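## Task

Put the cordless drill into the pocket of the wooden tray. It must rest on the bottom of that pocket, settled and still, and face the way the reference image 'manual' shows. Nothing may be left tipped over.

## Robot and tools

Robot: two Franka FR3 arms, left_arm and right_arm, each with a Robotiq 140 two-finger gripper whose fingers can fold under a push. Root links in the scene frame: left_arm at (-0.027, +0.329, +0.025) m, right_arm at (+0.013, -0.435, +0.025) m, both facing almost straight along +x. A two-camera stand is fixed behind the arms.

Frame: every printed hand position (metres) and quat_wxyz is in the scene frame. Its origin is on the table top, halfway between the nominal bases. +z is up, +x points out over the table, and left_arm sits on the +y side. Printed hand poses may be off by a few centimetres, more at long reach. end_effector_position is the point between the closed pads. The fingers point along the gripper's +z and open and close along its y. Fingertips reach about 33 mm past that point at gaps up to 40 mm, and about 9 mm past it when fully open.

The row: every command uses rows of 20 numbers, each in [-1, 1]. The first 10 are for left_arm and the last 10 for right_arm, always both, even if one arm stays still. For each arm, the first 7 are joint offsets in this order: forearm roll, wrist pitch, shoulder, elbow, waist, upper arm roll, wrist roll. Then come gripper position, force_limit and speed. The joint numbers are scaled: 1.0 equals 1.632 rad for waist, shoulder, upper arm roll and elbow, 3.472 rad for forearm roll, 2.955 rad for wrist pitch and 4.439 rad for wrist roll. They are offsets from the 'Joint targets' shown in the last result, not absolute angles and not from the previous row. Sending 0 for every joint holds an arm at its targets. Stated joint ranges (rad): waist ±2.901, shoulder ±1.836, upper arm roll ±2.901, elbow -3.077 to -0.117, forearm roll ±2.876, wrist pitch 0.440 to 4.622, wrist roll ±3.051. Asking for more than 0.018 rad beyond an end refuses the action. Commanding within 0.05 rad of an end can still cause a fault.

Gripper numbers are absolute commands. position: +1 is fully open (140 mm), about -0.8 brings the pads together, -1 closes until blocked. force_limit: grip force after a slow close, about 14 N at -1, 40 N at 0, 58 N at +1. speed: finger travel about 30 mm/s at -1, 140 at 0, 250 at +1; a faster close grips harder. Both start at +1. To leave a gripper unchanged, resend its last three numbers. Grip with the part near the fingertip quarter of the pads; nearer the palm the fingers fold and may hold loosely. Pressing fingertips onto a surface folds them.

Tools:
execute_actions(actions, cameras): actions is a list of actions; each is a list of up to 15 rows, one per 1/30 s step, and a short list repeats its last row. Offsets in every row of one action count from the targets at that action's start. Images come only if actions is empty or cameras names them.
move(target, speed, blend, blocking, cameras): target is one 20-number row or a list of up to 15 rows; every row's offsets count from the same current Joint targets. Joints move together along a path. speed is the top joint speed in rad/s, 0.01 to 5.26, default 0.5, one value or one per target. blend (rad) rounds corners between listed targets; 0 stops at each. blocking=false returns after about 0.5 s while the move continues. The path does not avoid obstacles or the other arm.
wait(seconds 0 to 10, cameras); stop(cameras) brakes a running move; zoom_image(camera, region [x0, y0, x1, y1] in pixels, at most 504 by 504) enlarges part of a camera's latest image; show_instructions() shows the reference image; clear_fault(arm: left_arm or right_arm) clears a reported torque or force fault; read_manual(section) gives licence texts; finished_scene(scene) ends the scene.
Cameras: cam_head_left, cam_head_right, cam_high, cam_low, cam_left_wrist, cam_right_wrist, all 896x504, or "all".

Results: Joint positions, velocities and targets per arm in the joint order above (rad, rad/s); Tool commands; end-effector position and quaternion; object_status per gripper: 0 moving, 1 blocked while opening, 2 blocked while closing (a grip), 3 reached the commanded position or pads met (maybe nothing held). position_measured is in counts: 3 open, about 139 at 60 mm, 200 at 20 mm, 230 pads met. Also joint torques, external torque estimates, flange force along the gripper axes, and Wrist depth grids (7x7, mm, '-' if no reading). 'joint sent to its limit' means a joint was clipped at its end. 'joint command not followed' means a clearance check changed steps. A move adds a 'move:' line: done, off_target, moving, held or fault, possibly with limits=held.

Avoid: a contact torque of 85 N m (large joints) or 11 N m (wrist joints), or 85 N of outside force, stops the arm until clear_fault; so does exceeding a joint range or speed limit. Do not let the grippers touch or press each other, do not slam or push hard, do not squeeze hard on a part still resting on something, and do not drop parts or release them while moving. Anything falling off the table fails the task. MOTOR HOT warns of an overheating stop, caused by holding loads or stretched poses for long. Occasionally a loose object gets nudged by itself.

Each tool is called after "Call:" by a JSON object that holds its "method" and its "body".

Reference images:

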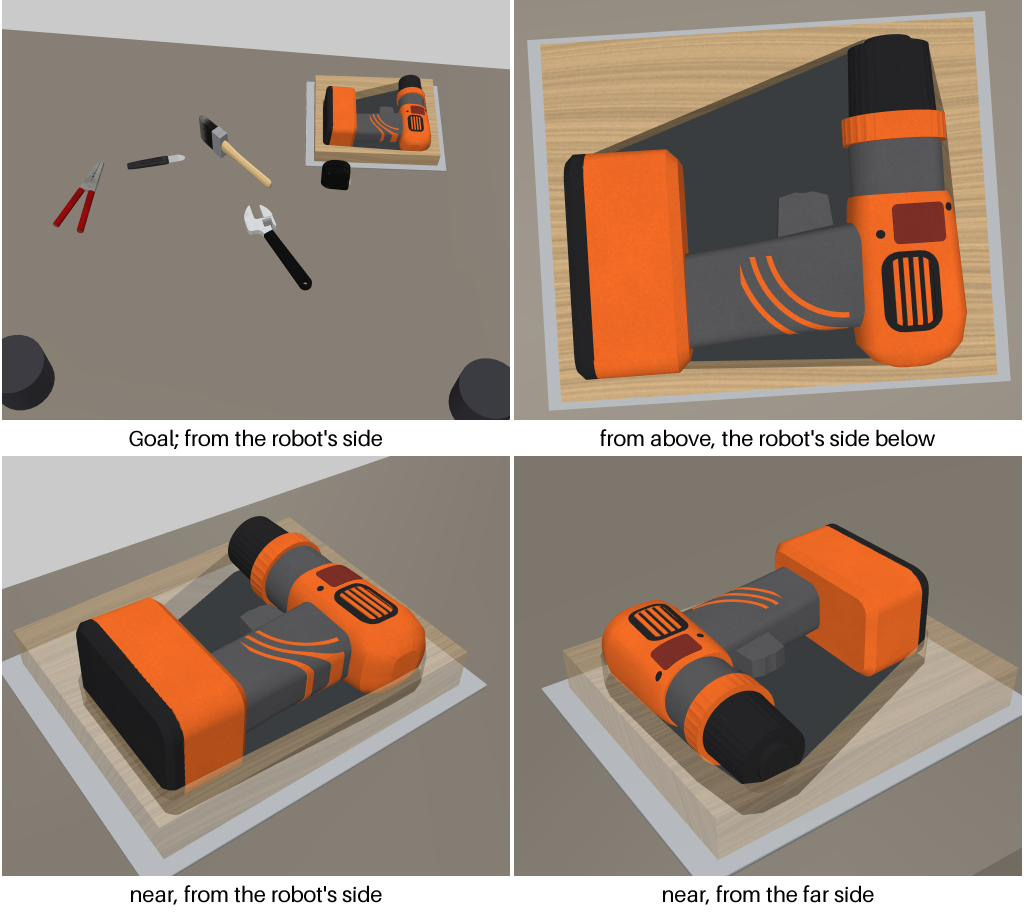

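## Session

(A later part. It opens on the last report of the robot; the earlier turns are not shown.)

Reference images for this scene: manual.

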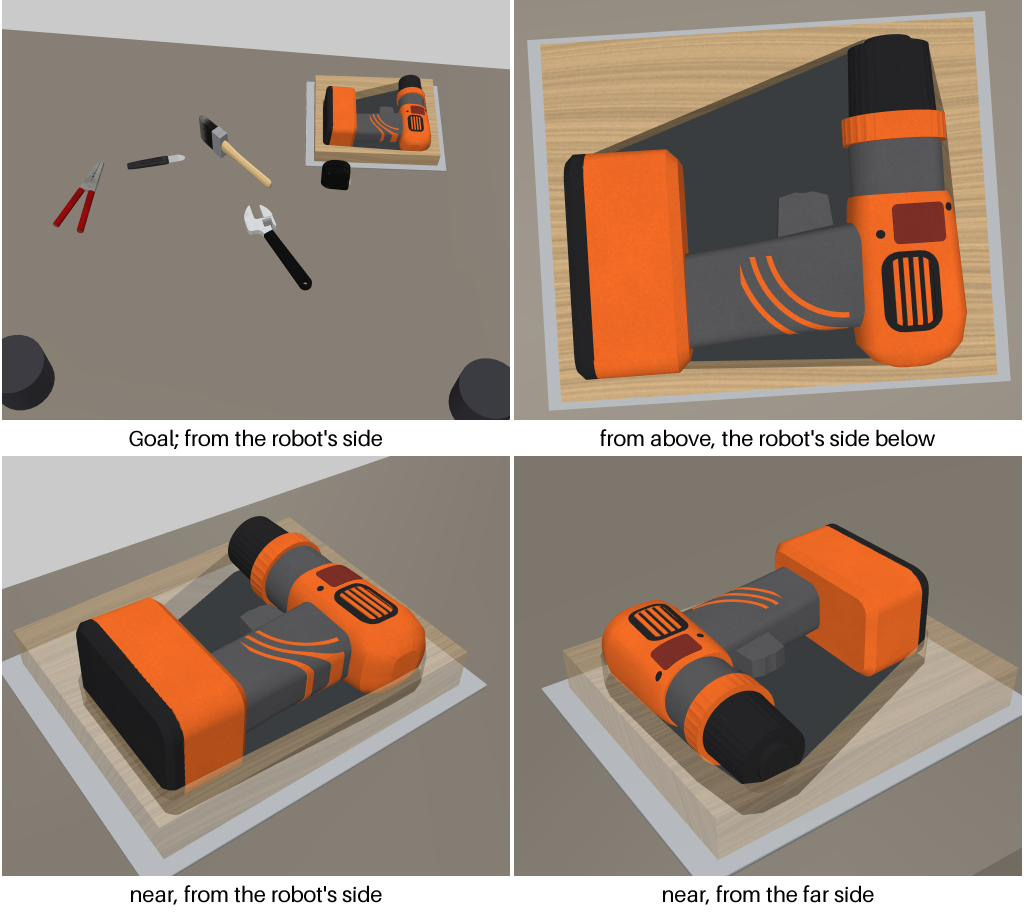

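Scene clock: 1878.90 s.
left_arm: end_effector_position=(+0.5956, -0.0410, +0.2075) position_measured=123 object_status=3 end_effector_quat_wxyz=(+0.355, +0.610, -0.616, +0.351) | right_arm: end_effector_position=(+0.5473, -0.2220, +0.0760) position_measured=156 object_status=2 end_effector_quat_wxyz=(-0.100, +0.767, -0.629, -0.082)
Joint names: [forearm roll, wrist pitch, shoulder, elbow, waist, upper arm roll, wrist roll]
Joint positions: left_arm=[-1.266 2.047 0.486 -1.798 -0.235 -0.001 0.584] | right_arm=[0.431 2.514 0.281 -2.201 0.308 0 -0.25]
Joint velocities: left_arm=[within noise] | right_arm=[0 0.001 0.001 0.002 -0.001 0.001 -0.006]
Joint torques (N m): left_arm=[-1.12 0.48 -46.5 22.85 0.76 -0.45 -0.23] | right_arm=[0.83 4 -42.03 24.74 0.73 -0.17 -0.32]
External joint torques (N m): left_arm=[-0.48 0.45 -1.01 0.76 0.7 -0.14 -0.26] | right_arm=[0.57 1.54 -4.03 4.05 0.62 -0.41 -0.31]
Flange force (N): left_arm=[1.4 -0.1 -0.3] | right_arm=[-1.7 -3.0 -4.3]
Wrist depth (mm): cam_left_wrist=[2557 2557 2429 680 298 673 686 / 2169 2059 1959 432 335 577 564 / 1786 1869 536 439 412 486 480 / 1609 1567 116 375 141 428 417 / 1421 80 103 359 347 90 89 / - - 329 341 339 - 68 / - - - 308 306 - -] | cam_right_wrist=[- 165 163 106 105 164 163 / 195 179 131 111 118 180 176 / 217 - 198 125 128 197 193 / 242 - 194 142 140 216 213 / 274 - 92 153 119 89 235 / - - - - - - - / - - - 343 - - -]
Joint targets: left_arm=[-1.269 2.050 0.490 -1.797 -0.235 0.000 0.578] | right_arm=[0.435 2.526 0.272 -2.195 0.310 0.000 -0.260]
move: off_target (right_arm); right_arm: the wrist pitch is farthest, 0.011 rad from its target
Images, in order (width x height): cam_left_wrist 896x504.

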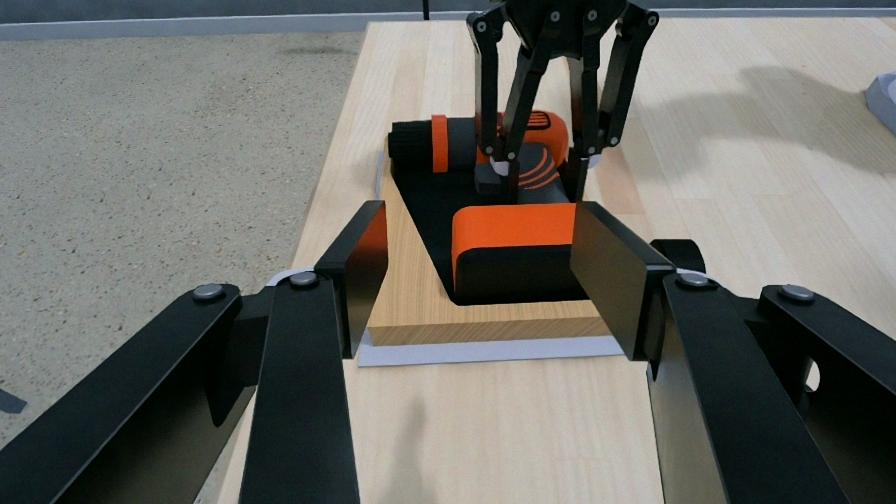

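Call:
{"method": "move", "body": {"target": [0,0,0,0,0,0,0,0.05,0.2,-1,0.0033,0.0061,0.0117,0,0.0019,0,-0.0024,-0.98,0.2,-1], "speed": 0.02, "cameras": ["cam_left_wrist"]}}

Call:
{"method": "zoom_image", "body": {"camera": "cam_left_wrist", "region": [380, 90, 640, 340]}}

Scene clock: 1892.97 s.
left_arm: end_effector_position=(+0.5956, -0.0410, +0.2075) position_measured=123 object_status=3 end_effector_quat_wxyz=(+0.355, +0.610, -0.616, +0.351) | right_arm: end_effector_position=(+0.5486, -0.2213, +0.0717) position_measured=156 object_status=2 end_effector_quat_wxyz=(-0.102, +0.768, -0.627, -0.081)
Joint names: [forearm roll, wrist pitch, shoulder, elbow, waist, upper arm roll, wrist roll]
Joint positions: left_arm=[-1.266 2.047 0.486 -1.798 -0.235 -0.001 0.584] | right_arm=[0.443 2.527 0.291 -2.201 0.31 0 -0.264]
Joint velocities: left_arm=[within noise] | right_arm=[0.002 0.003 0 0 0 0.002 -0.004]
Joint torques (N m): left_arm=[-1.1 0.47 -46.48 22.84 0.82 -0.48 -0.23] | right_arm=[0.78 4.74 -37.39 23.83 1.72 0.38 -0.07]
External joint torques (N m): left_arm=[-0.47 0.46 -0.99 0.75 0.89 -0.06 -0.26] | right_arm=[0.54 2.27 0.83 3.23 1.74 0.26 -0.06]
Flange force (N): left_arm=[1.2 -0.2 -0.5] | right_arm=[-2.2 -9.7 7.8]
Wrist depth (mm): cam_left_wrist=[2429 2314 2479 684 300 696 682 / 2112 2094 2094 573 339 574 566 / 1813 1748 530 434 417 490 484 / 1557 1538 116 380 141 422 417 / 1412 80 103 356 348 90 89 / - - 329 342 338 - 68 / - - - 308 304 - -] | cam_right_wrist=[- 161 159 106 106 160 159 / 185 171 168 112 118 175 172 / 213 - 191 127 127 192 188 / 239 - 169 142 140 211 209 / 271 - 93 153 139 89 228 / - - - - - - - / - - - 337 - - -]
Joint targets: left_arm=[-1.269 2.050 0.490 -1.797 -0.235 0.000 0.578] | right_arm=[0.447 2.544 0.291 -2.195 0.313 0.000 -0.271]
move: off_target (right_arm); right_arm: the wrist pitch is farthest, 0.017 rad from its target
Images, in order (width x height): cam_left_wrist 896x504.

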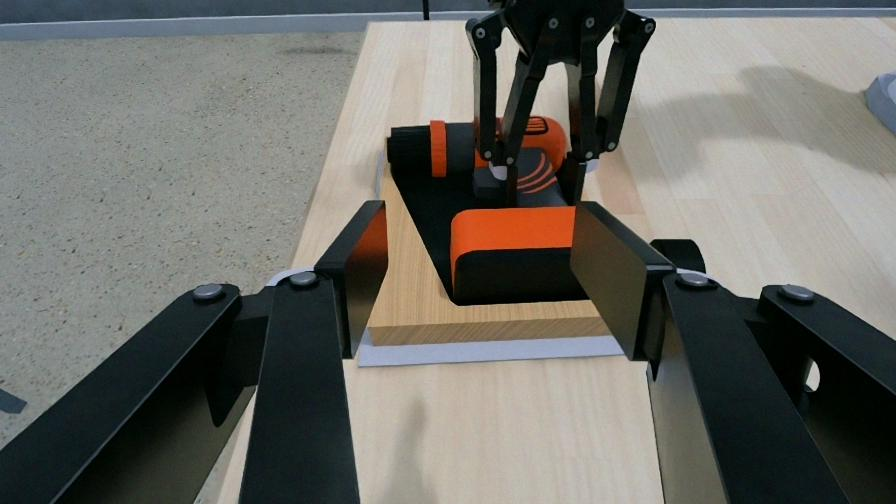

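Scaled by 1.938.

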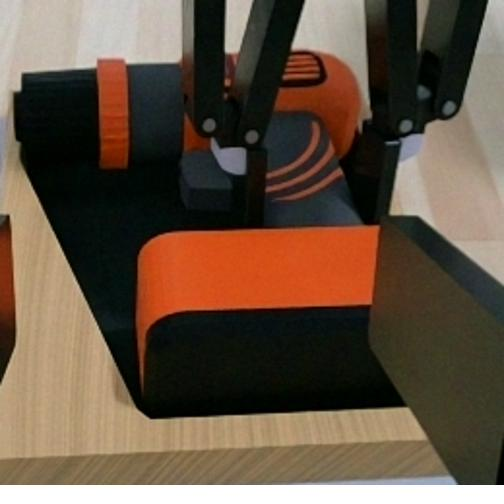

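Call:
{"method": "move", "body": {"target": [0,0,0,0,0,0,0,0.05,0.2,-1,-0.0004,-0.0007,-0.0079,-0.0063,0.0012,0,0.0009,-0.98,0.2,-1], "speed": 0.02, "cameras": ["cam_left_wrist","cam_right_wrist","cam_high"]}}

Call:
{"method": "zoom_image", "body": {"camera": "cam_left_wrist", "region": [380, 90, 640, 340]}}

Call:
{"method": "zoom_image", "body": {"camera": "cam_high", "region": [260, 245, 400, 345]}}

Call:
{"method": "zoom_image", "body": {"camera": "cam_right_wrist", "region": [60, 0, 420, 320]}}

Call:
{"method": "zoom_image", "body": {"camera": "cam_right_wrist", "region": [500, 20, 720, 240]}}

Scene clock: 1907.10 s.
left_arm: end_effector_position=(+0.5956, -0.0410, +0.2075) position_measured=123 object_status=3 end_effector_quat_wxyz=(+0.355, +0.610, -0.616, +0.351) | right_arm: end_effector_position=(+0.5483, -0.2212, +0.0720) position_measured=156 object_status=2 end_effector_quat_wxyz=(-0.104, +0.768, -0.627, -0.079)
Joint names: [forearm roll, wrist pitch, shoulder, elbow, waist, upper arm roll, wrist roll]
Joint positions: left_arm=[-1.266 2.047 0.486 -1.798 -0.235 -0.001 0.584] | right_arm=[0.443 2.534 0.288 -2.207 0.312 0 -0.265]
Joint torques (N m): left_arm=[-1.11 0.46 -46.46 22.83 0.86 -0.45 -0.22] | right_arm=[0.4 3.35 -40.45 22.08 1.69 0.41 -0.2]
External joint torques (N m): left_arm=[-0.48 0.44 -1.07 0.82 0.82 -0.13 -0.25] | right_arm=[0.17 0.85 -2.22 1.38 1.49 0.09 -0.19]
Flange force (N): left_arm=[1.3 -0.2 -0.5] | right_arm=[-2.5 1.4 -2.3]
Wrist depth (mm): cam_left_wrist=[2504 2454 2292 686 298 671 698 / 2189 2382 2008 570 336 574 573 / 1735 1813 534 435 403 488 481 / 1577 1557 116 367 141 424 419 / 1429 80 103 357 349 90 89 / - - 327 340 340 - 68 / - - - 309 306 - -] | cam_right_wrist=[- 165 163 106 99 160 158 / - - 170 112 161 175 172 / 214 - 191 125 129 192 188 / 241 - 203 136 140 211 208 / 273 - 92 152 118 89 228 / - - - 154 - - - / - - - 337 - - -]
Joint targets: left_arm=[-1.269 2.050 0.490 -1.797 -0.235 0.000 0.578] | right_arm=[0.445 2.542 0.278 -2.205 0.315 0.000 -0.267]
move: done
Images, in order (width x height): cam_high 896x504, cam_left_wrist 896x504, cam_right_wrist 896x504.

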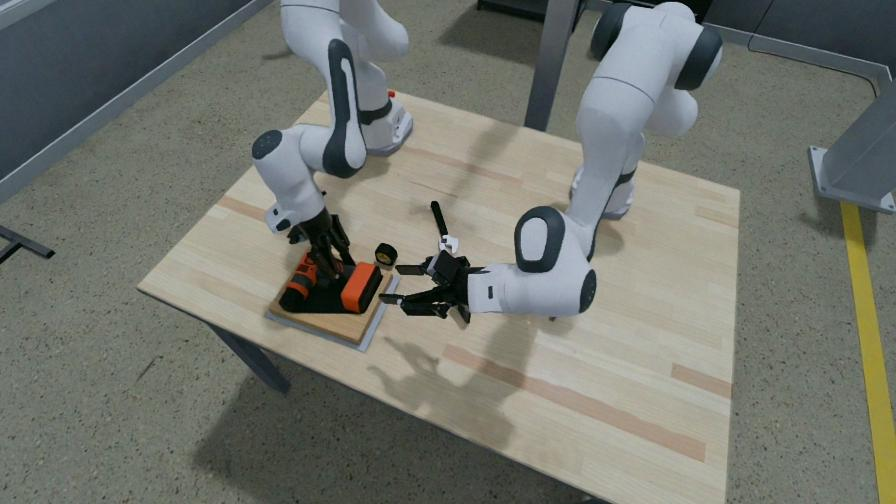

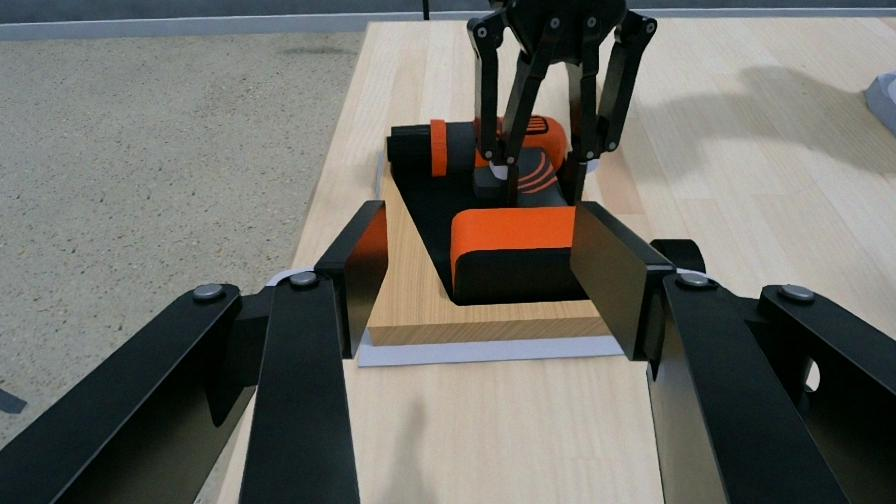

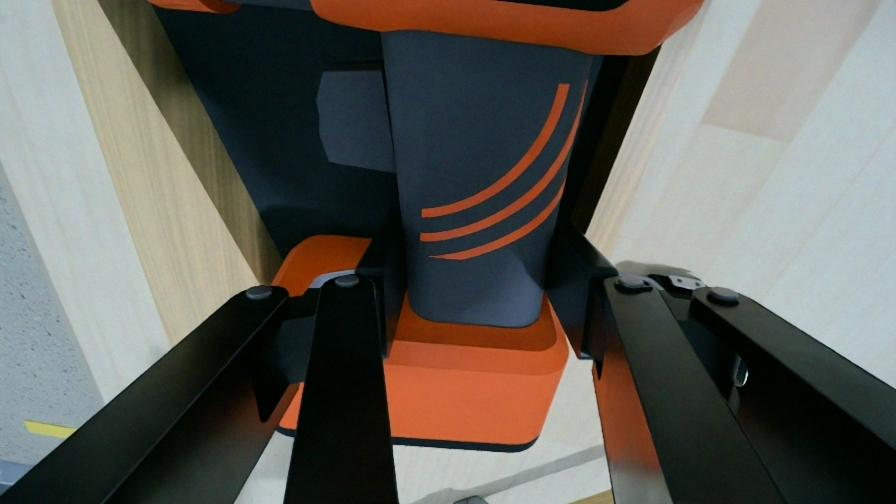

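Scaled by 1.938.

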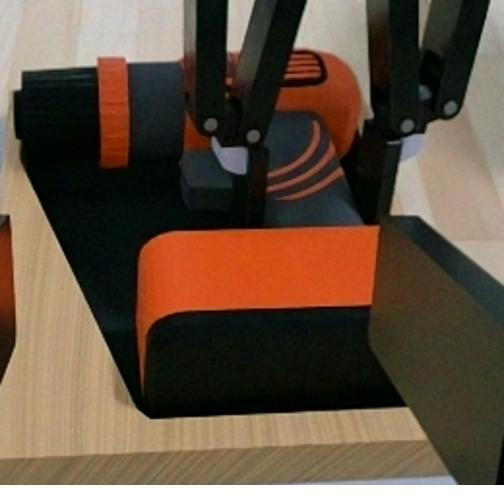

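Scaled by 3.600.

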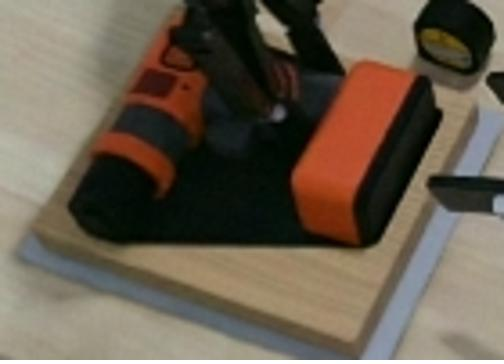

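Scaled by 1.400.

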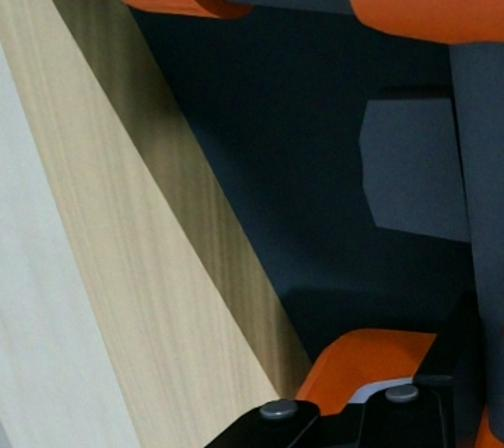

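Scaled by 2.291.

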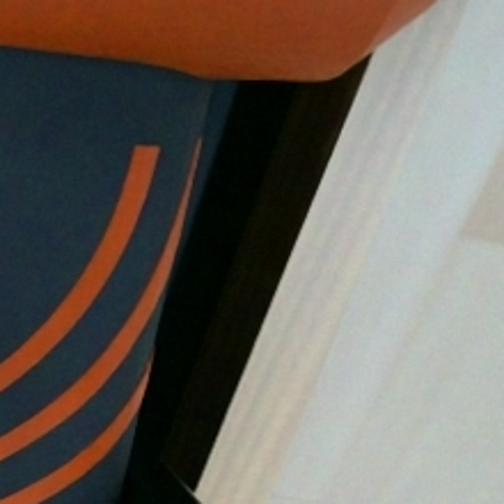

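Call:
{"method": "move", "body": {"target": [0,0,0,0,0,0,0,0.05,0.2,-1,-0.0004,-0.0007,-0.0066,-0.0063,0.0012,0,0.0009,-0.98,0.2,-1], "speed": 0.02, "cameras": ["cam_left_wrist"]}}

Call:
{"method": "zoom_image", "body": {"camera": "cam_left_wrist", "region": [380, 90, 640, 340]}}

Scene clock: 1974.70 s.
left_arm: end_effector_position=(+0.5956, -0.0410, +0.2075) position_measured=123 object_status=3 end_effector_quat_wxyz=(+0.355, +0.610, -0.616, +0.351) | right_arm: end_effector_position=(+0.5447, -0.2216, +0.0724) position_measured=156 object_status=2 end_effector_quat_wxyz=(-0.103, +0.769, -0.626, -0.079)
Joint names: [forearm roll, wrist pitch, shoulder, elbow, waist, upper arm roll, wrist roll]
Joint positions: left_arm=[-1.266 2.047 0.486 -1.798 -0.235 -0.001 0.584] | right_arm=[0.443 2.536 0.279 -2.218 0.313 0 -0.265]
Joint torques (N m): left_arm=[-1.11 0.48 -46.48 22.87 0.84 -0.43 -0.26] | right_arm=[0.2 2.79 -41.28 22.33 1.84 0.43 -0.07]
External joint torques (N m): left_arm=[-0.47 0.46 -1.05 0.81 0.84 -0.07 -0.29] | right_arm=[-0.03 0.3 -3.45 1.74 1.74 0.21 -0.05]
Flange force (N): left_arm=[1.4 -0.3 -0.5] | right_arm=[-3.7 1.9 -6.3]
Wrist depth (mm): cam_left_wrist=[2405 2504 2531 688 300 667 679 / 2169 2024 1975 587 337 576 565 / 1959 1773 534 452 392 484 481 / 1538 1598 116 378 162 423 416 / 1437 80 103 351 346 90 88 / - - 328 341 337 - 68 / - - - 308 308 - -] | cam_right_wrist=[- 162 160 106 105 159 159 / - 174 172 112 118 175 172 / 215 - 195 127 130 192 188 / 239 - 129 142 140 212 208 / 273 - 92 152 119 89 228 / - - - 161 - - - / - - - 335 - - -]
Joint targets: left_arm=[-1.269 2.050 0.490 -1.797 -0.235 0.000 0.578] | right_arm=[0.444 2.540 0.268 -2.216 0.317 0.000 -0.263]
move: off_target (right_arm); right_arm: the shoulder is farthest, 0.012 rad from its target
Images, in order (width x height): cam_left_wrist 896x504.

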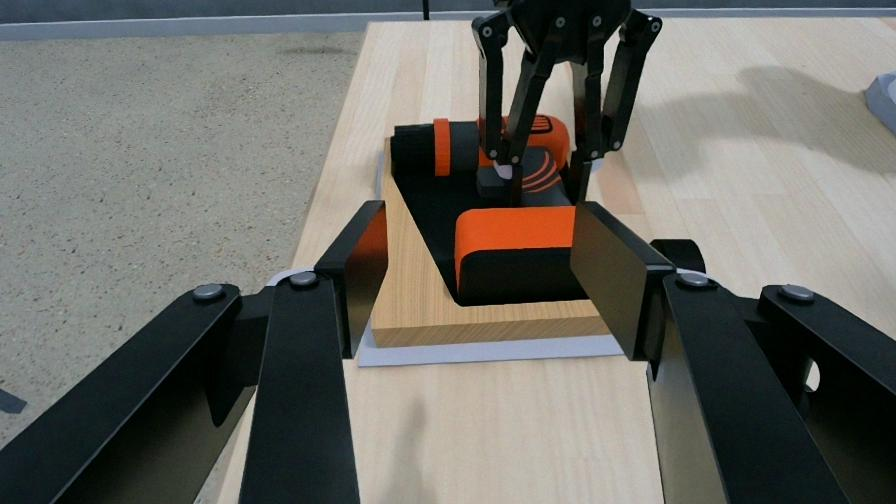

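Scaled by 1.938.

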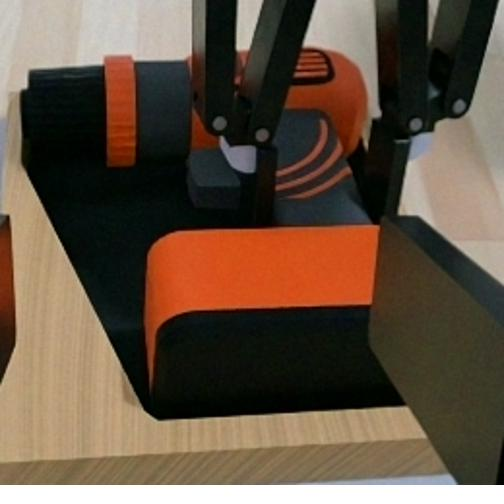

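Call:
{"method": "zoom_image", "body": {"camera": "cam_left_wrist", "region": [340, 280, 480, 380]}}

Scaled by 3.600.

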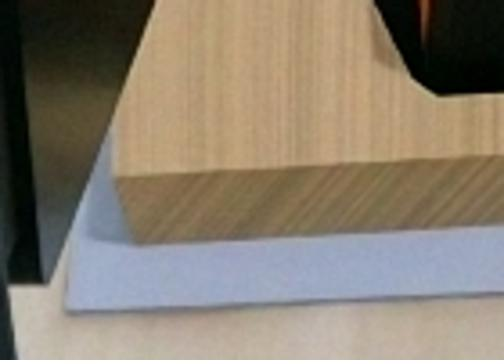

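Call:
{"method": "move", "body": {"target": [0,0,0,0,0,0,0,0.05,0.2,-1,0.0018,0.0030,0.0054,-0.0003,0,0,-0.0008,-0.98,0.2,-1], "speed": 0.02, "cameras": ["cam_left_wrist"]}}

Call:
{"method": "zoom_image", "body": {"camera": "cam_left_wrist", "region": [380, 90, 640, 340]}}

Scene clock: 2008.87 s.
left_arm: end_effector_position=(+0.5956, -0.0410, +0.2075) position_measured=123 object_status=3 end_effector_quat_wxyz=(+0.355, +0.610, -0.616, +0.351) | right_arm: end_effector_position=(+0.5446, -0.2217, +0.0720) position_measured=156 object_status=2 end_effector_quat_wxyz=(-0.103, +0.768, -0.627, -0.080)
Joint names: [forearm roll, wrist pitch, shoulder, elbow, waist, upper arm roll, wrist roll]
Joint positions: left_arm=[-1.266 2.047 0.486 -1.798 -0.235 -0.001 0.584] | right_arm=[0.446 2.538 0.28 -2.22 0.314 -0.001 -0.265]
Joint torques (N m): left_arm=[-1.09 0.48 -46.49 22.84 0.82 -0.44 -0.28] | right_arm=[0.83 3.84 -38.53 22.94 1.69 0.59 -0.04]
External joint torques (N m): left_arm=[-0.47 0.45 -1.08 0.8 0.71 -0.17 -0.31] | right_arm=[0.61 1.35 -0.62 2.33 1.56 0.34 -0.02]
Flange force (N): left_arm=[1.5 -0.2 -0.4] | right_arm=[-2.4 -4.5 2.8]
Wrist depth (mm): cam_left_wrist=[2557 2557 2270 690 298 667 684 / 2229 2150 1959 593 339 576 565 / 1854 1827 533 452 396 489 480 / 1588 1547 116 339 162 420 417 / 1446 80 103 355 346 90 89 / - - 331 342 337 - 68 / - - - 304 306 - -] | cam_right_wrist=[- 162 160 106 99 159 159 / - 175 169 112 118 174 171 / 214 - 195 127 127 192 188 / 240 - 204 142 140 211 209 / 272 - 93 153 119 89 228 / - - - - - - - / - - - 336 - - -]
Joint targets: left_arm=[-1.269 2.050 0.490 -1.797 -0.235 0.000 0.578] | right_arm=[0.450 2.549 0.277 -2.216 0.317 0.000 -0.266]
move: off_target (right_arm); right_arm: the wrist pitch is farthest, 0.011 rad from its target
Images, in order (width x height): cam_left_wrist 896x504.

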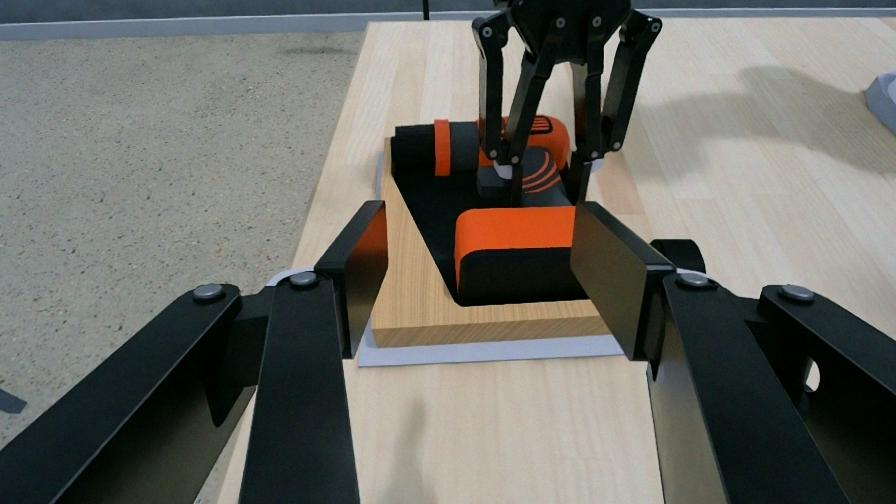

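Scaled by 1.938.

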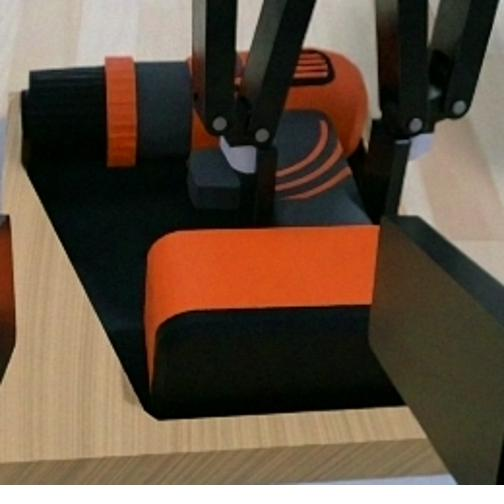

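Call:
{"method": "wait", "body": {"seconds": 0.1, "cameras": ["cam_low","cam_high","cam_head_right","cam_right_wrist"]}}

Call:
{"method": "zoom_image", "body": {"camera": "cam_low", "region": [140, 190, 400, 320]}}

Call:
{"method": "zoom_image", "body": {"camera": "cam_high", "region": [260, 245, 400, 345]}}

Call:
{"method": "zoom_image", "body": {"camera": "cam_head_right", "region": [455, 280, 535, 335]}}

Scene clock: 2017.77 s.
left_arm: end_effector_position=(+0.5956, -0.0410, +0.2075) position_measured=123 object_status=3 end_effector_quat_wxyz=(+0.355, +0.610, -0.616, +0.351) | right_arm: end_effector_position=(+0.5446, -0.2217, +0.0720) position_measured=156 object_status=2 end_effector_quat_wxyz=(-0.103, +0.768, -0.628, -0.080)
Joint names: [forearm roll, wrist pitch, shoulder, elbow, waist, upper arm roll, wrist roll]
Joint positions: left_arm=[-1.266 2.047 0.486 -1.798 -0.235 -0.001 0.584] | right_arm=[0.446 2.538 0.28 -2.22 0.314 -0.001 -0.265]
Joint torques (N m): left_arm=[-1.1 0.47 -46.49 22.85 0.85 -0.47 -0.22] | right_arm=[0.8 3.84 -38.56 22.88 1.68 0.6 -0.01]
External joint torques (N m): left_arm=[-0.47 0.43 -0.98 0.73 0.72 -0.22 -0.25] | right_arm=[0.57 1.34 -0.71 2.3 1.71 0.51 0]
Flange force (N): left_arm=[1.3 -0.1 -0.3] | right_arm=[-2.8 -4.2 2.7]
Wrist depth (mm): cam_left_wrist=[2531 2612 2405 692 298 667 690 / 2112 2112 2076 587 342 576 568 / 1813 1813 536 439 393 491 481 / 1588 1620 116 387 141 422 420 / 1412 80 103 354 346 90 89 / - - 329 341 340 - 68 / - - - 307 306 - -] | cam_right_wrist=[- 165 160 106 99 159 158 / 161 172 169 112 117 175 171 / 215 - 188 127 130 193 187 / 240 - 131 140 140 211 208 / 271 - 92 153 119 89 228 / - - - - - - - / - - - 338 - - -]
Joint targets: left_arm=[-1.269 2.050 0.490 -1.797 -0.235 0.000 0.578] | right_arm=[0.450 2.549 0.277 -2.216 0.317 0.000 -0.266]
Tool commands: left_gripper/position=+0.05 left_gripper/force_limit=+0.2 left_gripper/speed=-1.0 right_gripper/position=-0.98 right_gripper/force_limit=+0.2 right_gripper/speed=-1.0
wait: 0.10 s; at rest from the start
Images, in order (width x height): cam_head_right 896x504, cam_high 896x504, cam_low 896x504, cam_right_wrist 896x504.

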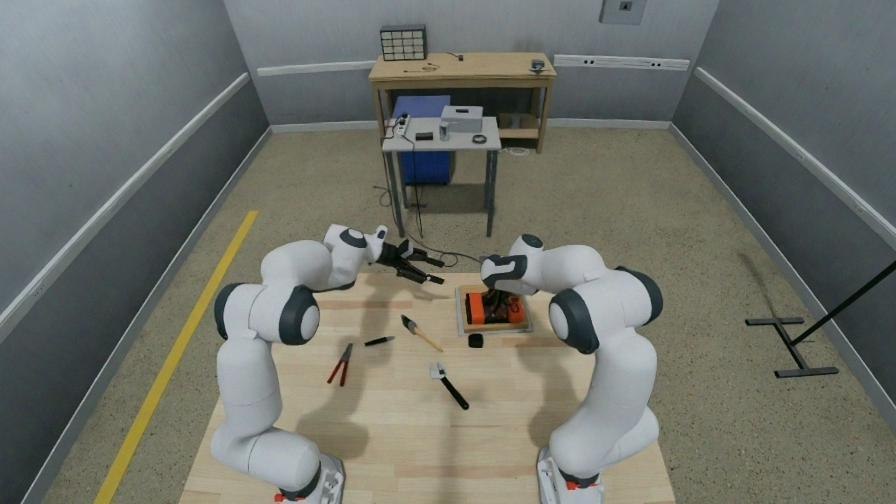

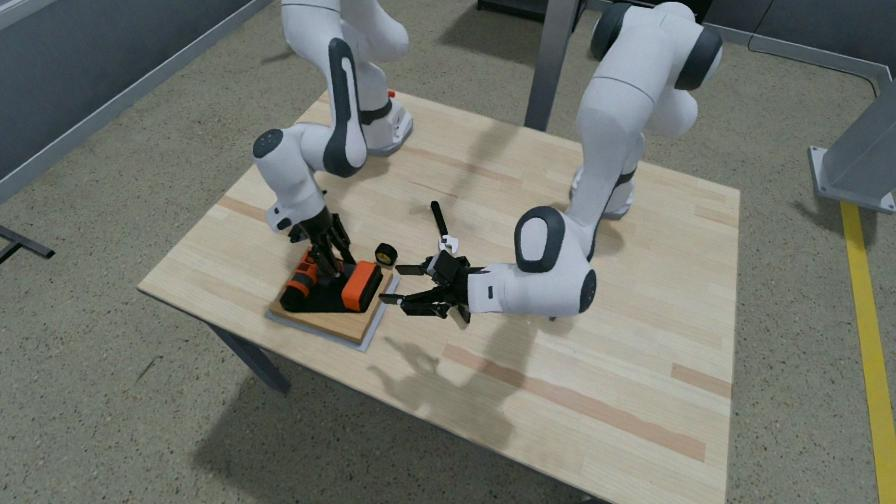

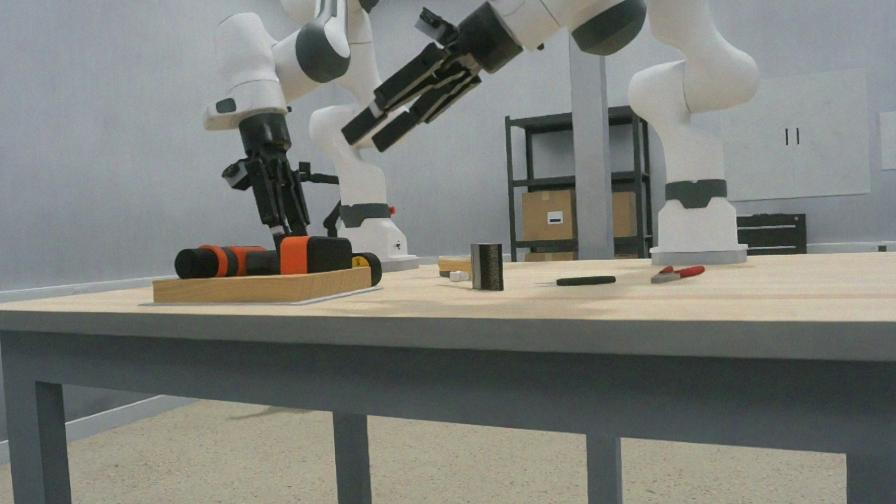

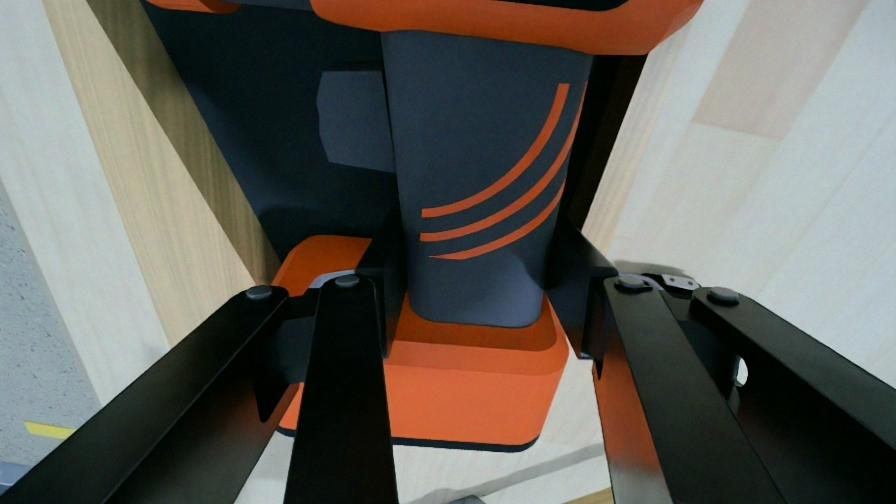

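Scaled by 1.938.

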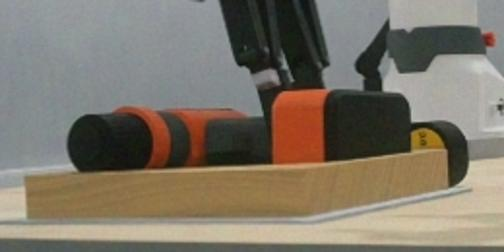

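Scaled by 3.600.

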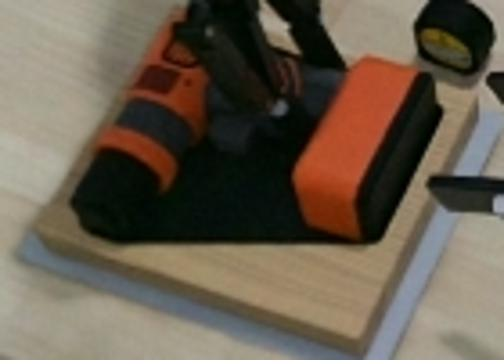

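Scaled by 6.300.

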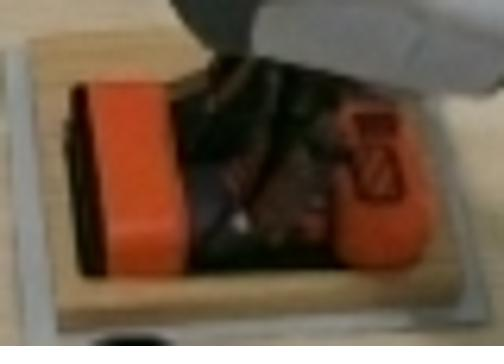

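Call:
{"method": "move", "body": {"target": [0,0,0,0,0,0,0,0.05,0.2,-1,0.0014,0.0022,0.0040,-0.0002,0,0,-0.0006,-0.98,0.2,-1], "speed": 0.02, "cameras": []}}

Scene clock: 2034.67 s.
left_arm: end_effector_position=(+0.5956, -0.0410, +0.2075) position_measured=123 object_status=3 end_effector_quat_wxyz=(+0.355, +0.610, -0.616, +0.351) | right_arm: end_effector_position=(+0.5448, -0.2216, +0.0715) position_measured=156 object_status=2 end_effector_quat_wxyz=(-0.104, +0.766, -0.629, -0.080)
Joint names: [forearm roll, wrist pitch, shoulder, elbow, waist, upper arm roll, wrist roll]
Joint positions: left_arm=[-1.266 2.047 0.486 -1.798 -0.235 -0.001 0.584] | right_arm=[0.451 2.539 0.281 -2.22 0.314 -0.001 -0.265]
Joint torques (N m): left_arm=[-1.11 0.46 -46.47 22.86 0.8 -0.5 -0.26] | right_arm=[0.88 4.64 -35.7 22.68 1.71 0.83 -0.08]
External joint torques (N m): left_arm=[-0.48 0.44 -1.01 0.79 0.79 -0.15 -0.29] | right_arm=[0.66 2.16 2.1 2.18 1.67 0.67 -0.06]
Flange force (N): left_arm=[1.4 -0.3 -0.4] | right_arm=[-1.6 -8.6 10.7]
Wrist depth (mm): cam_left_wrist=[2927 2531 2479 688 300 675 688 / 2131 2094 2059 588 337 565 560 / 1813 1827 537 455 398 490 478 / 1557 1547 116 398 141 420 421 / 1472 80 103 354 346 90 89 / - - 327 342 339 - 68 / - - - 308 307 - -] | cam_right_wrist=[- 166 160 106 106 160 158 / - 172 168 112 118 174 172 / 214 - 192 126 128 192 187 / 240 - 204 136 140 210 207 / 270 - 92 - 139 89 228 / - - - 159 - - - / - - - 336 - - -]
Joint targets: left_arm=[-1.269 2.050 0.490 -1.797 -0.235 0.000 0.578] | right_arm=[0.455 2.555 0.283 -2.216 0.317 0.000 -0.269]
move: off_target (right_arm); right_arm: the wrist pitch is farthest, 0.016 rad from its target
No camera images: "cameras" was empty.

Call:
{"method": "execute_actions", "body": {"actions": [[[0,0,0,0,0,0,0,0.05,0.2,-1,0,0,0,0,0,0,0,-0.05,-1,-1]],[[0,0,0,0,0,0,0,0.05,0.2,-1,0,0,0,0,0,0,0,-0.05,-1,-1]]], "cameras": ["cam_right_wrist","cam_left_wrist"]}}

Scene clock: 2043.33 s.
left_arm: end_effector_position=(+0.5956, -0.0410, +0.2075) position_measured=123 object_status=3 end_effector_quat_wxyz=(+0.355, +0.610, -0.616, +0.351) | right_arm: end_effector_position=(+0.5489, -0.2208, +0.0723) position_measured=135 object_status=3 end_effector_quat_wxyz=(-0.108, +0.766, -0.629, -0.076)
Joint names: [forearm roll, wrist pitch, shoulder, elbow, waist, upper arm roll, wrist roll]
Joint positions: left_arm=[-1.266 2.047 0.486 -1.798 -0.235 -0.001 0.584] | right_arm=[0.452 2.552 0.283 -2.218 0.315 -0.001 -0.265]
Joint torques (N m): left_arm=[-1.11 0.48 -46.51 22.79 0.83 -0.48 -0.24] | right_arm=[0.62 2.78 -35.97 20.75 0.73 0.07 -0.06]
External joint torques (N m): left_arm=[-0.48 0.47 -1.06 0.73 0.92 -0.05 -0.27] | right_arm=[0.41 0.26 2.01 0.14 0.66 -0.11 -0.04]
External joint torques at the end of the 1st action: left_arm=[-0.46 0.45 -0.84 0.68 0.79 -0.11 -0.28] | right_arm=[0.41 0.22 1.94 0.19 0.68 -0.12 -0.05]
Flange force (N): left_arm=[1.3 0.0 -0.6] | right_arm=[0.2 -4.1 5.5]
Flange force at the end of the 1st action (N): left_arm=[1.1 -0.3 -0.3] | right_arm=[0.1 -4.2 5.2]
Wrist depth (mm): cam_left_wrist=[2479 2429 2479 680 296 704 684 / 2094 2094 2041 588 340 569 564 / 1854 1827 533 455 415 488 484 / 1598 1630 116 370 141 420 417 / 1429 80 103 351 347 90 89 / - - 327 342 341 - 68 / - - - 308 306 - -] | cam_right_wrist=[- 162 161 113 111 159 158 / 198 179 173 124 124 175 170 / 217 - 193 133 135 192 186 / 245 - 130 148 142 210 206 / 277 - 95 154 150 - 224 / - - - - - - - / - - - 343 328 - -]
Joint targets: left_arm=[-1.269 2.050 0.490 -1.797 -0.235 0.000 0.578] | right_arm=[0.455 2.555 0.283 -2.216 0.317 0.000 -0.269]
Step readings (joint positions of left_arm | right_arm; steps 1 to 15: 1st action; 16 to 30: 2nd action):
0: [-1.266 2.047 0.486 -1.798 -0.235 -0.001 0.584] | [0.451 2.539 0.281 -2.220 0.314 -0.001 -0.265]
1: [-1.266 2.047 0.486 -1.798 -0.235 -0.001 0.584] | [0.451 2.539 0.281 -2.220 0.314 -0.001 -0.265]
2: [-1.266 2.047 0.486 -1.798 -0.235 -0.001 0.584] | [0.451 2.539 0.281 -2.220 0.314 -0.001 -0.265]
4: [-1.266 2.047 0.486 -1.798 -0.235 -0.001 0.584] | [0.451 2.541 0.282 -2.220 0.314 -0.001 -0.265]
8: [-1.266 2.047 0.486 -1.798 -0.235 -0.001 0.584] | [0.452 2.547 0.283 -2.218 0.315 -0.001 -0.265]
15: [-1.266 2.047 0.486 -1.798 -0.235 -0.001 0.584] | [0.452 2.551 0.283 -2.218 0.315 -0.001 -0.265]
16: [-1.266 2.047 0.486 -1.798 -0.235 -0.001 0.584] | [0.452 2.551 0.283 -2.218 0.315 -0.001 -0.265]
17: [-1.266 2.047 0.486 -1.798 -0.235 -0.001 0.584] | [0.452 2.551 0.283 -2.218 0.315 -0.001 -0.265]
19: [-1.266 2.047 0.486 -1.798 -0.235 -0.001 0.584] | [0.452 2.551 0.283 -2.218 0.315 -0.001 -0.265]
23: [-1.266 2.047 0.486 -1.798 -0.235 -0.001 0.584] | [0.452 2.552 0.283 -2.218 0.315 -0.001 -0.265]
30: [-1.266 2.047 0.486 -1.798 -0.235 -0.001 0.584] | [0.452 2.552 0.283 -2.218 0.315 -0.001 -0.265]
Images, in order (width x height): cam_left_wrist 896x504, cam_right_wrist 896x504.

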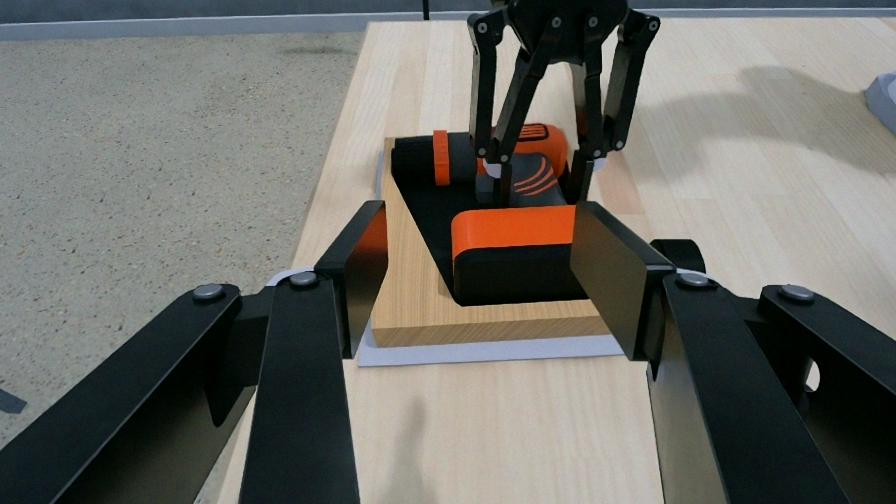

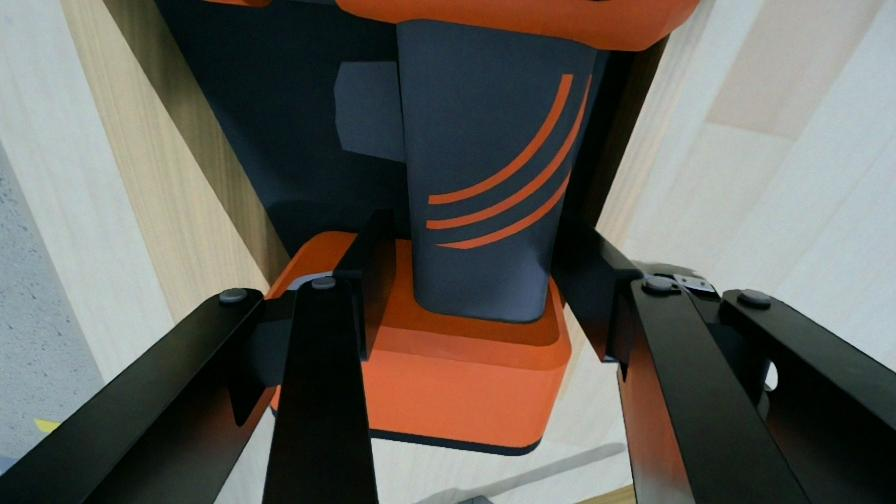

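Call:
{"method": "move", "body": {"target": [[0,0,0,0,0,0,0,0.05,0.2,-1,0,0,0,0,0,0,0,0.03,-1,-1],[0,0,0,0,0,0,0,0.05,0.2,-1,-0.0113,-0.0196,-0.0404,-0.0037,-0.0094,0,0.0072,0.03,-1,-1],[0,0,0,0,0,0,0,0.05,0.2,-1,-0.0226,-0.0392,-0.0808,-0.0074,-0.0188,0,0.0144,0.03,-1,-1]], "speed": 0.06, "blend": [0,0.02,0], "cameras": ["cam_right_wrist","cam_left_wrist"]}}

Scene clock: 2063.57 s.
left_arm: end_effector_position=(+0.5956, -0.0410, +0.2075) position_measured=123 object_status=3 end_effector_quat_wxyz=(+0.355, +0.610, -0.616, +0.351) | right_arm: end_effector_position=(+0.5469, -0.2317, +0.1305) position_measured=126 object_status=3 end_effector_quat_wxyz=(-0.109, +0.769, -0.626, -0.070)
Joint names: [forearm roll, wrist pitch, shoulder, elbow, waist, upper arm roll, wrist roll]
Joint positions: left_arm=[-1.266 2.047 0.486 -1.798 -0.235 -0.001 0.584] | right_arm=[0.38 2.444 0.154 -2.227 0.288 -0.001 -0.214]
Joint velocities: left_arm=[within noise] | right_arm=[-0.001 -0.004 0 0 0.001 -0.002 0.006]
Joint torques (N m): left_arm=[-1.11 0.48 -46.5 22.86 0.82 -0.45 -0.26] | right_arm=[0.02 2.27 -33.88 21.4 -0.49 0.01 0.16]
External joint torques (N m): left_arm=[-0.47 0.48 -1.13 0.83 1 0.06 -0.29] | right_arm=[-0.37 -0.3 1.41 -0.7 -0.68 -0.26 0.18]
Flange force (N): left_arm=[1.3 -0.3 -0.8] | right_arm=[1.0 -1.6 1.6]
Wrist depth (mm): cam_left_wrist=[2382 2504 2405 686 314 660 682 / 2094 2076 2008 565 558 573 558 / 1786 1827 532 441 461 483 480 / 1598 1567 116 377 141 420 418 / 1429 80 103 354 345 90 89 / - - 330 340 338 - 68 / - - - 307 307 - -] | cam_right_wrist=[238 237 215 169 165 210 205 / 267 254 235 179 224 227 222 / 1310 278 250 195 247 249 242 / 1455 315 130 207 150 271 267 / 1670 89 96 - 131 - 288 / - - 374 376 361 - - / - - - 414 - - -]
Joint targets: left_arm=[-1.269 2.050 0.490 -1.797 -0.235 0.000 0.578] | right_arm=[0.377 2.439 0.151 -2.229 0.286 0.000 -0.205]
move: done
Images, in order (width x height): cam_left_wrist 896x504, cam_right_wrist 896x504.

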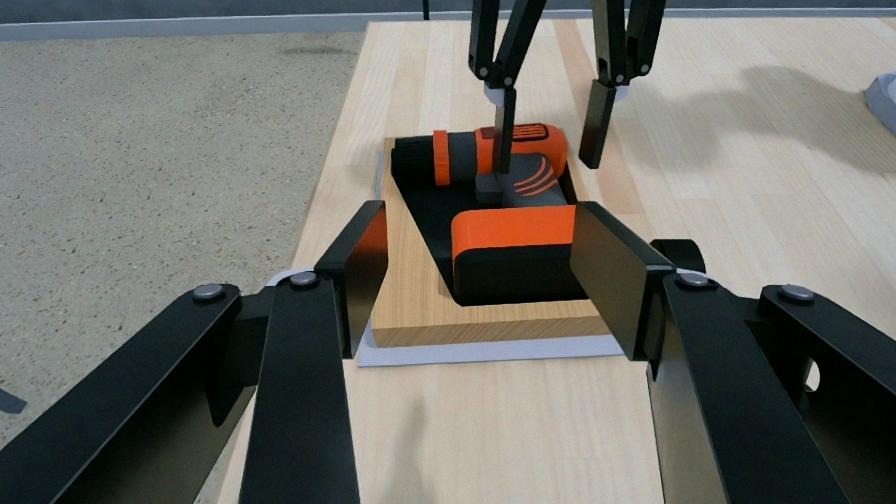

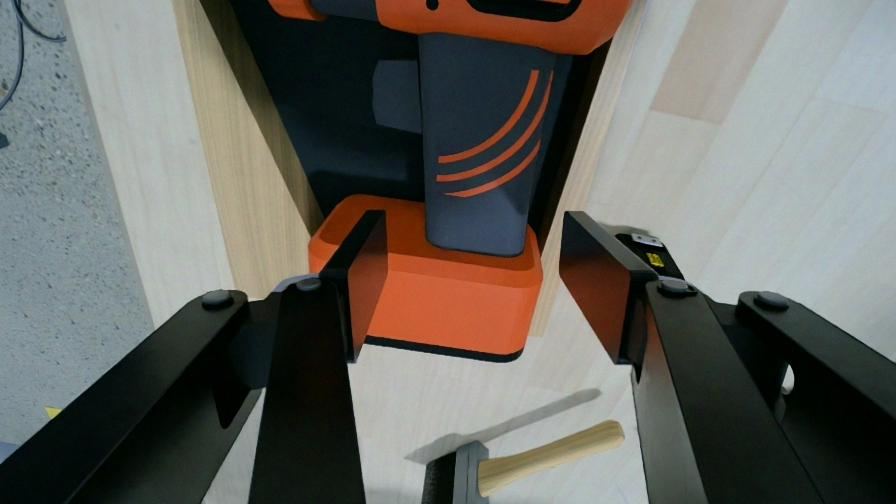

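Call:
{"method": "zoom_image", "body": {"camera": "cam_left_wrist", "region": [360, 80, 640, 370]}}

Call:
{"method": "zoom_image", "body": {"camera": "cam_right_wrist", "region": [180, 0, 640, 400]}}

Scaled by 1.738.

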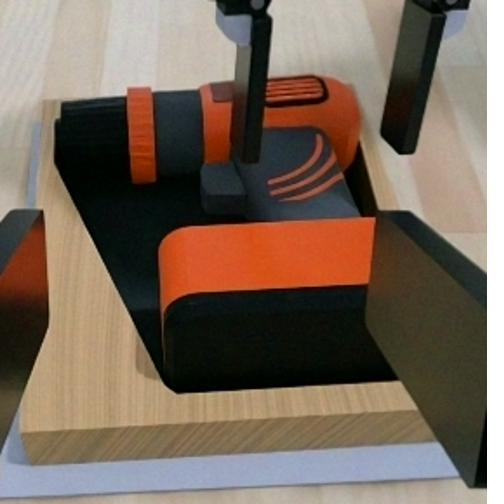

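Scaled by 1.096.

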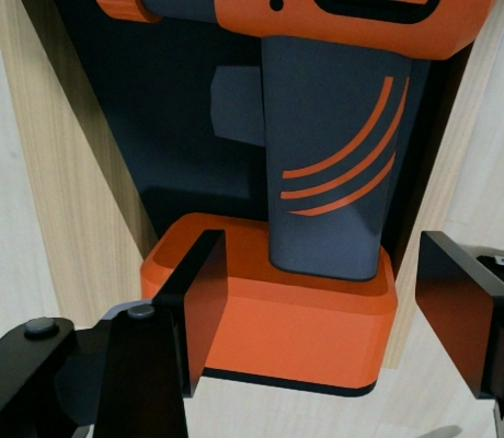

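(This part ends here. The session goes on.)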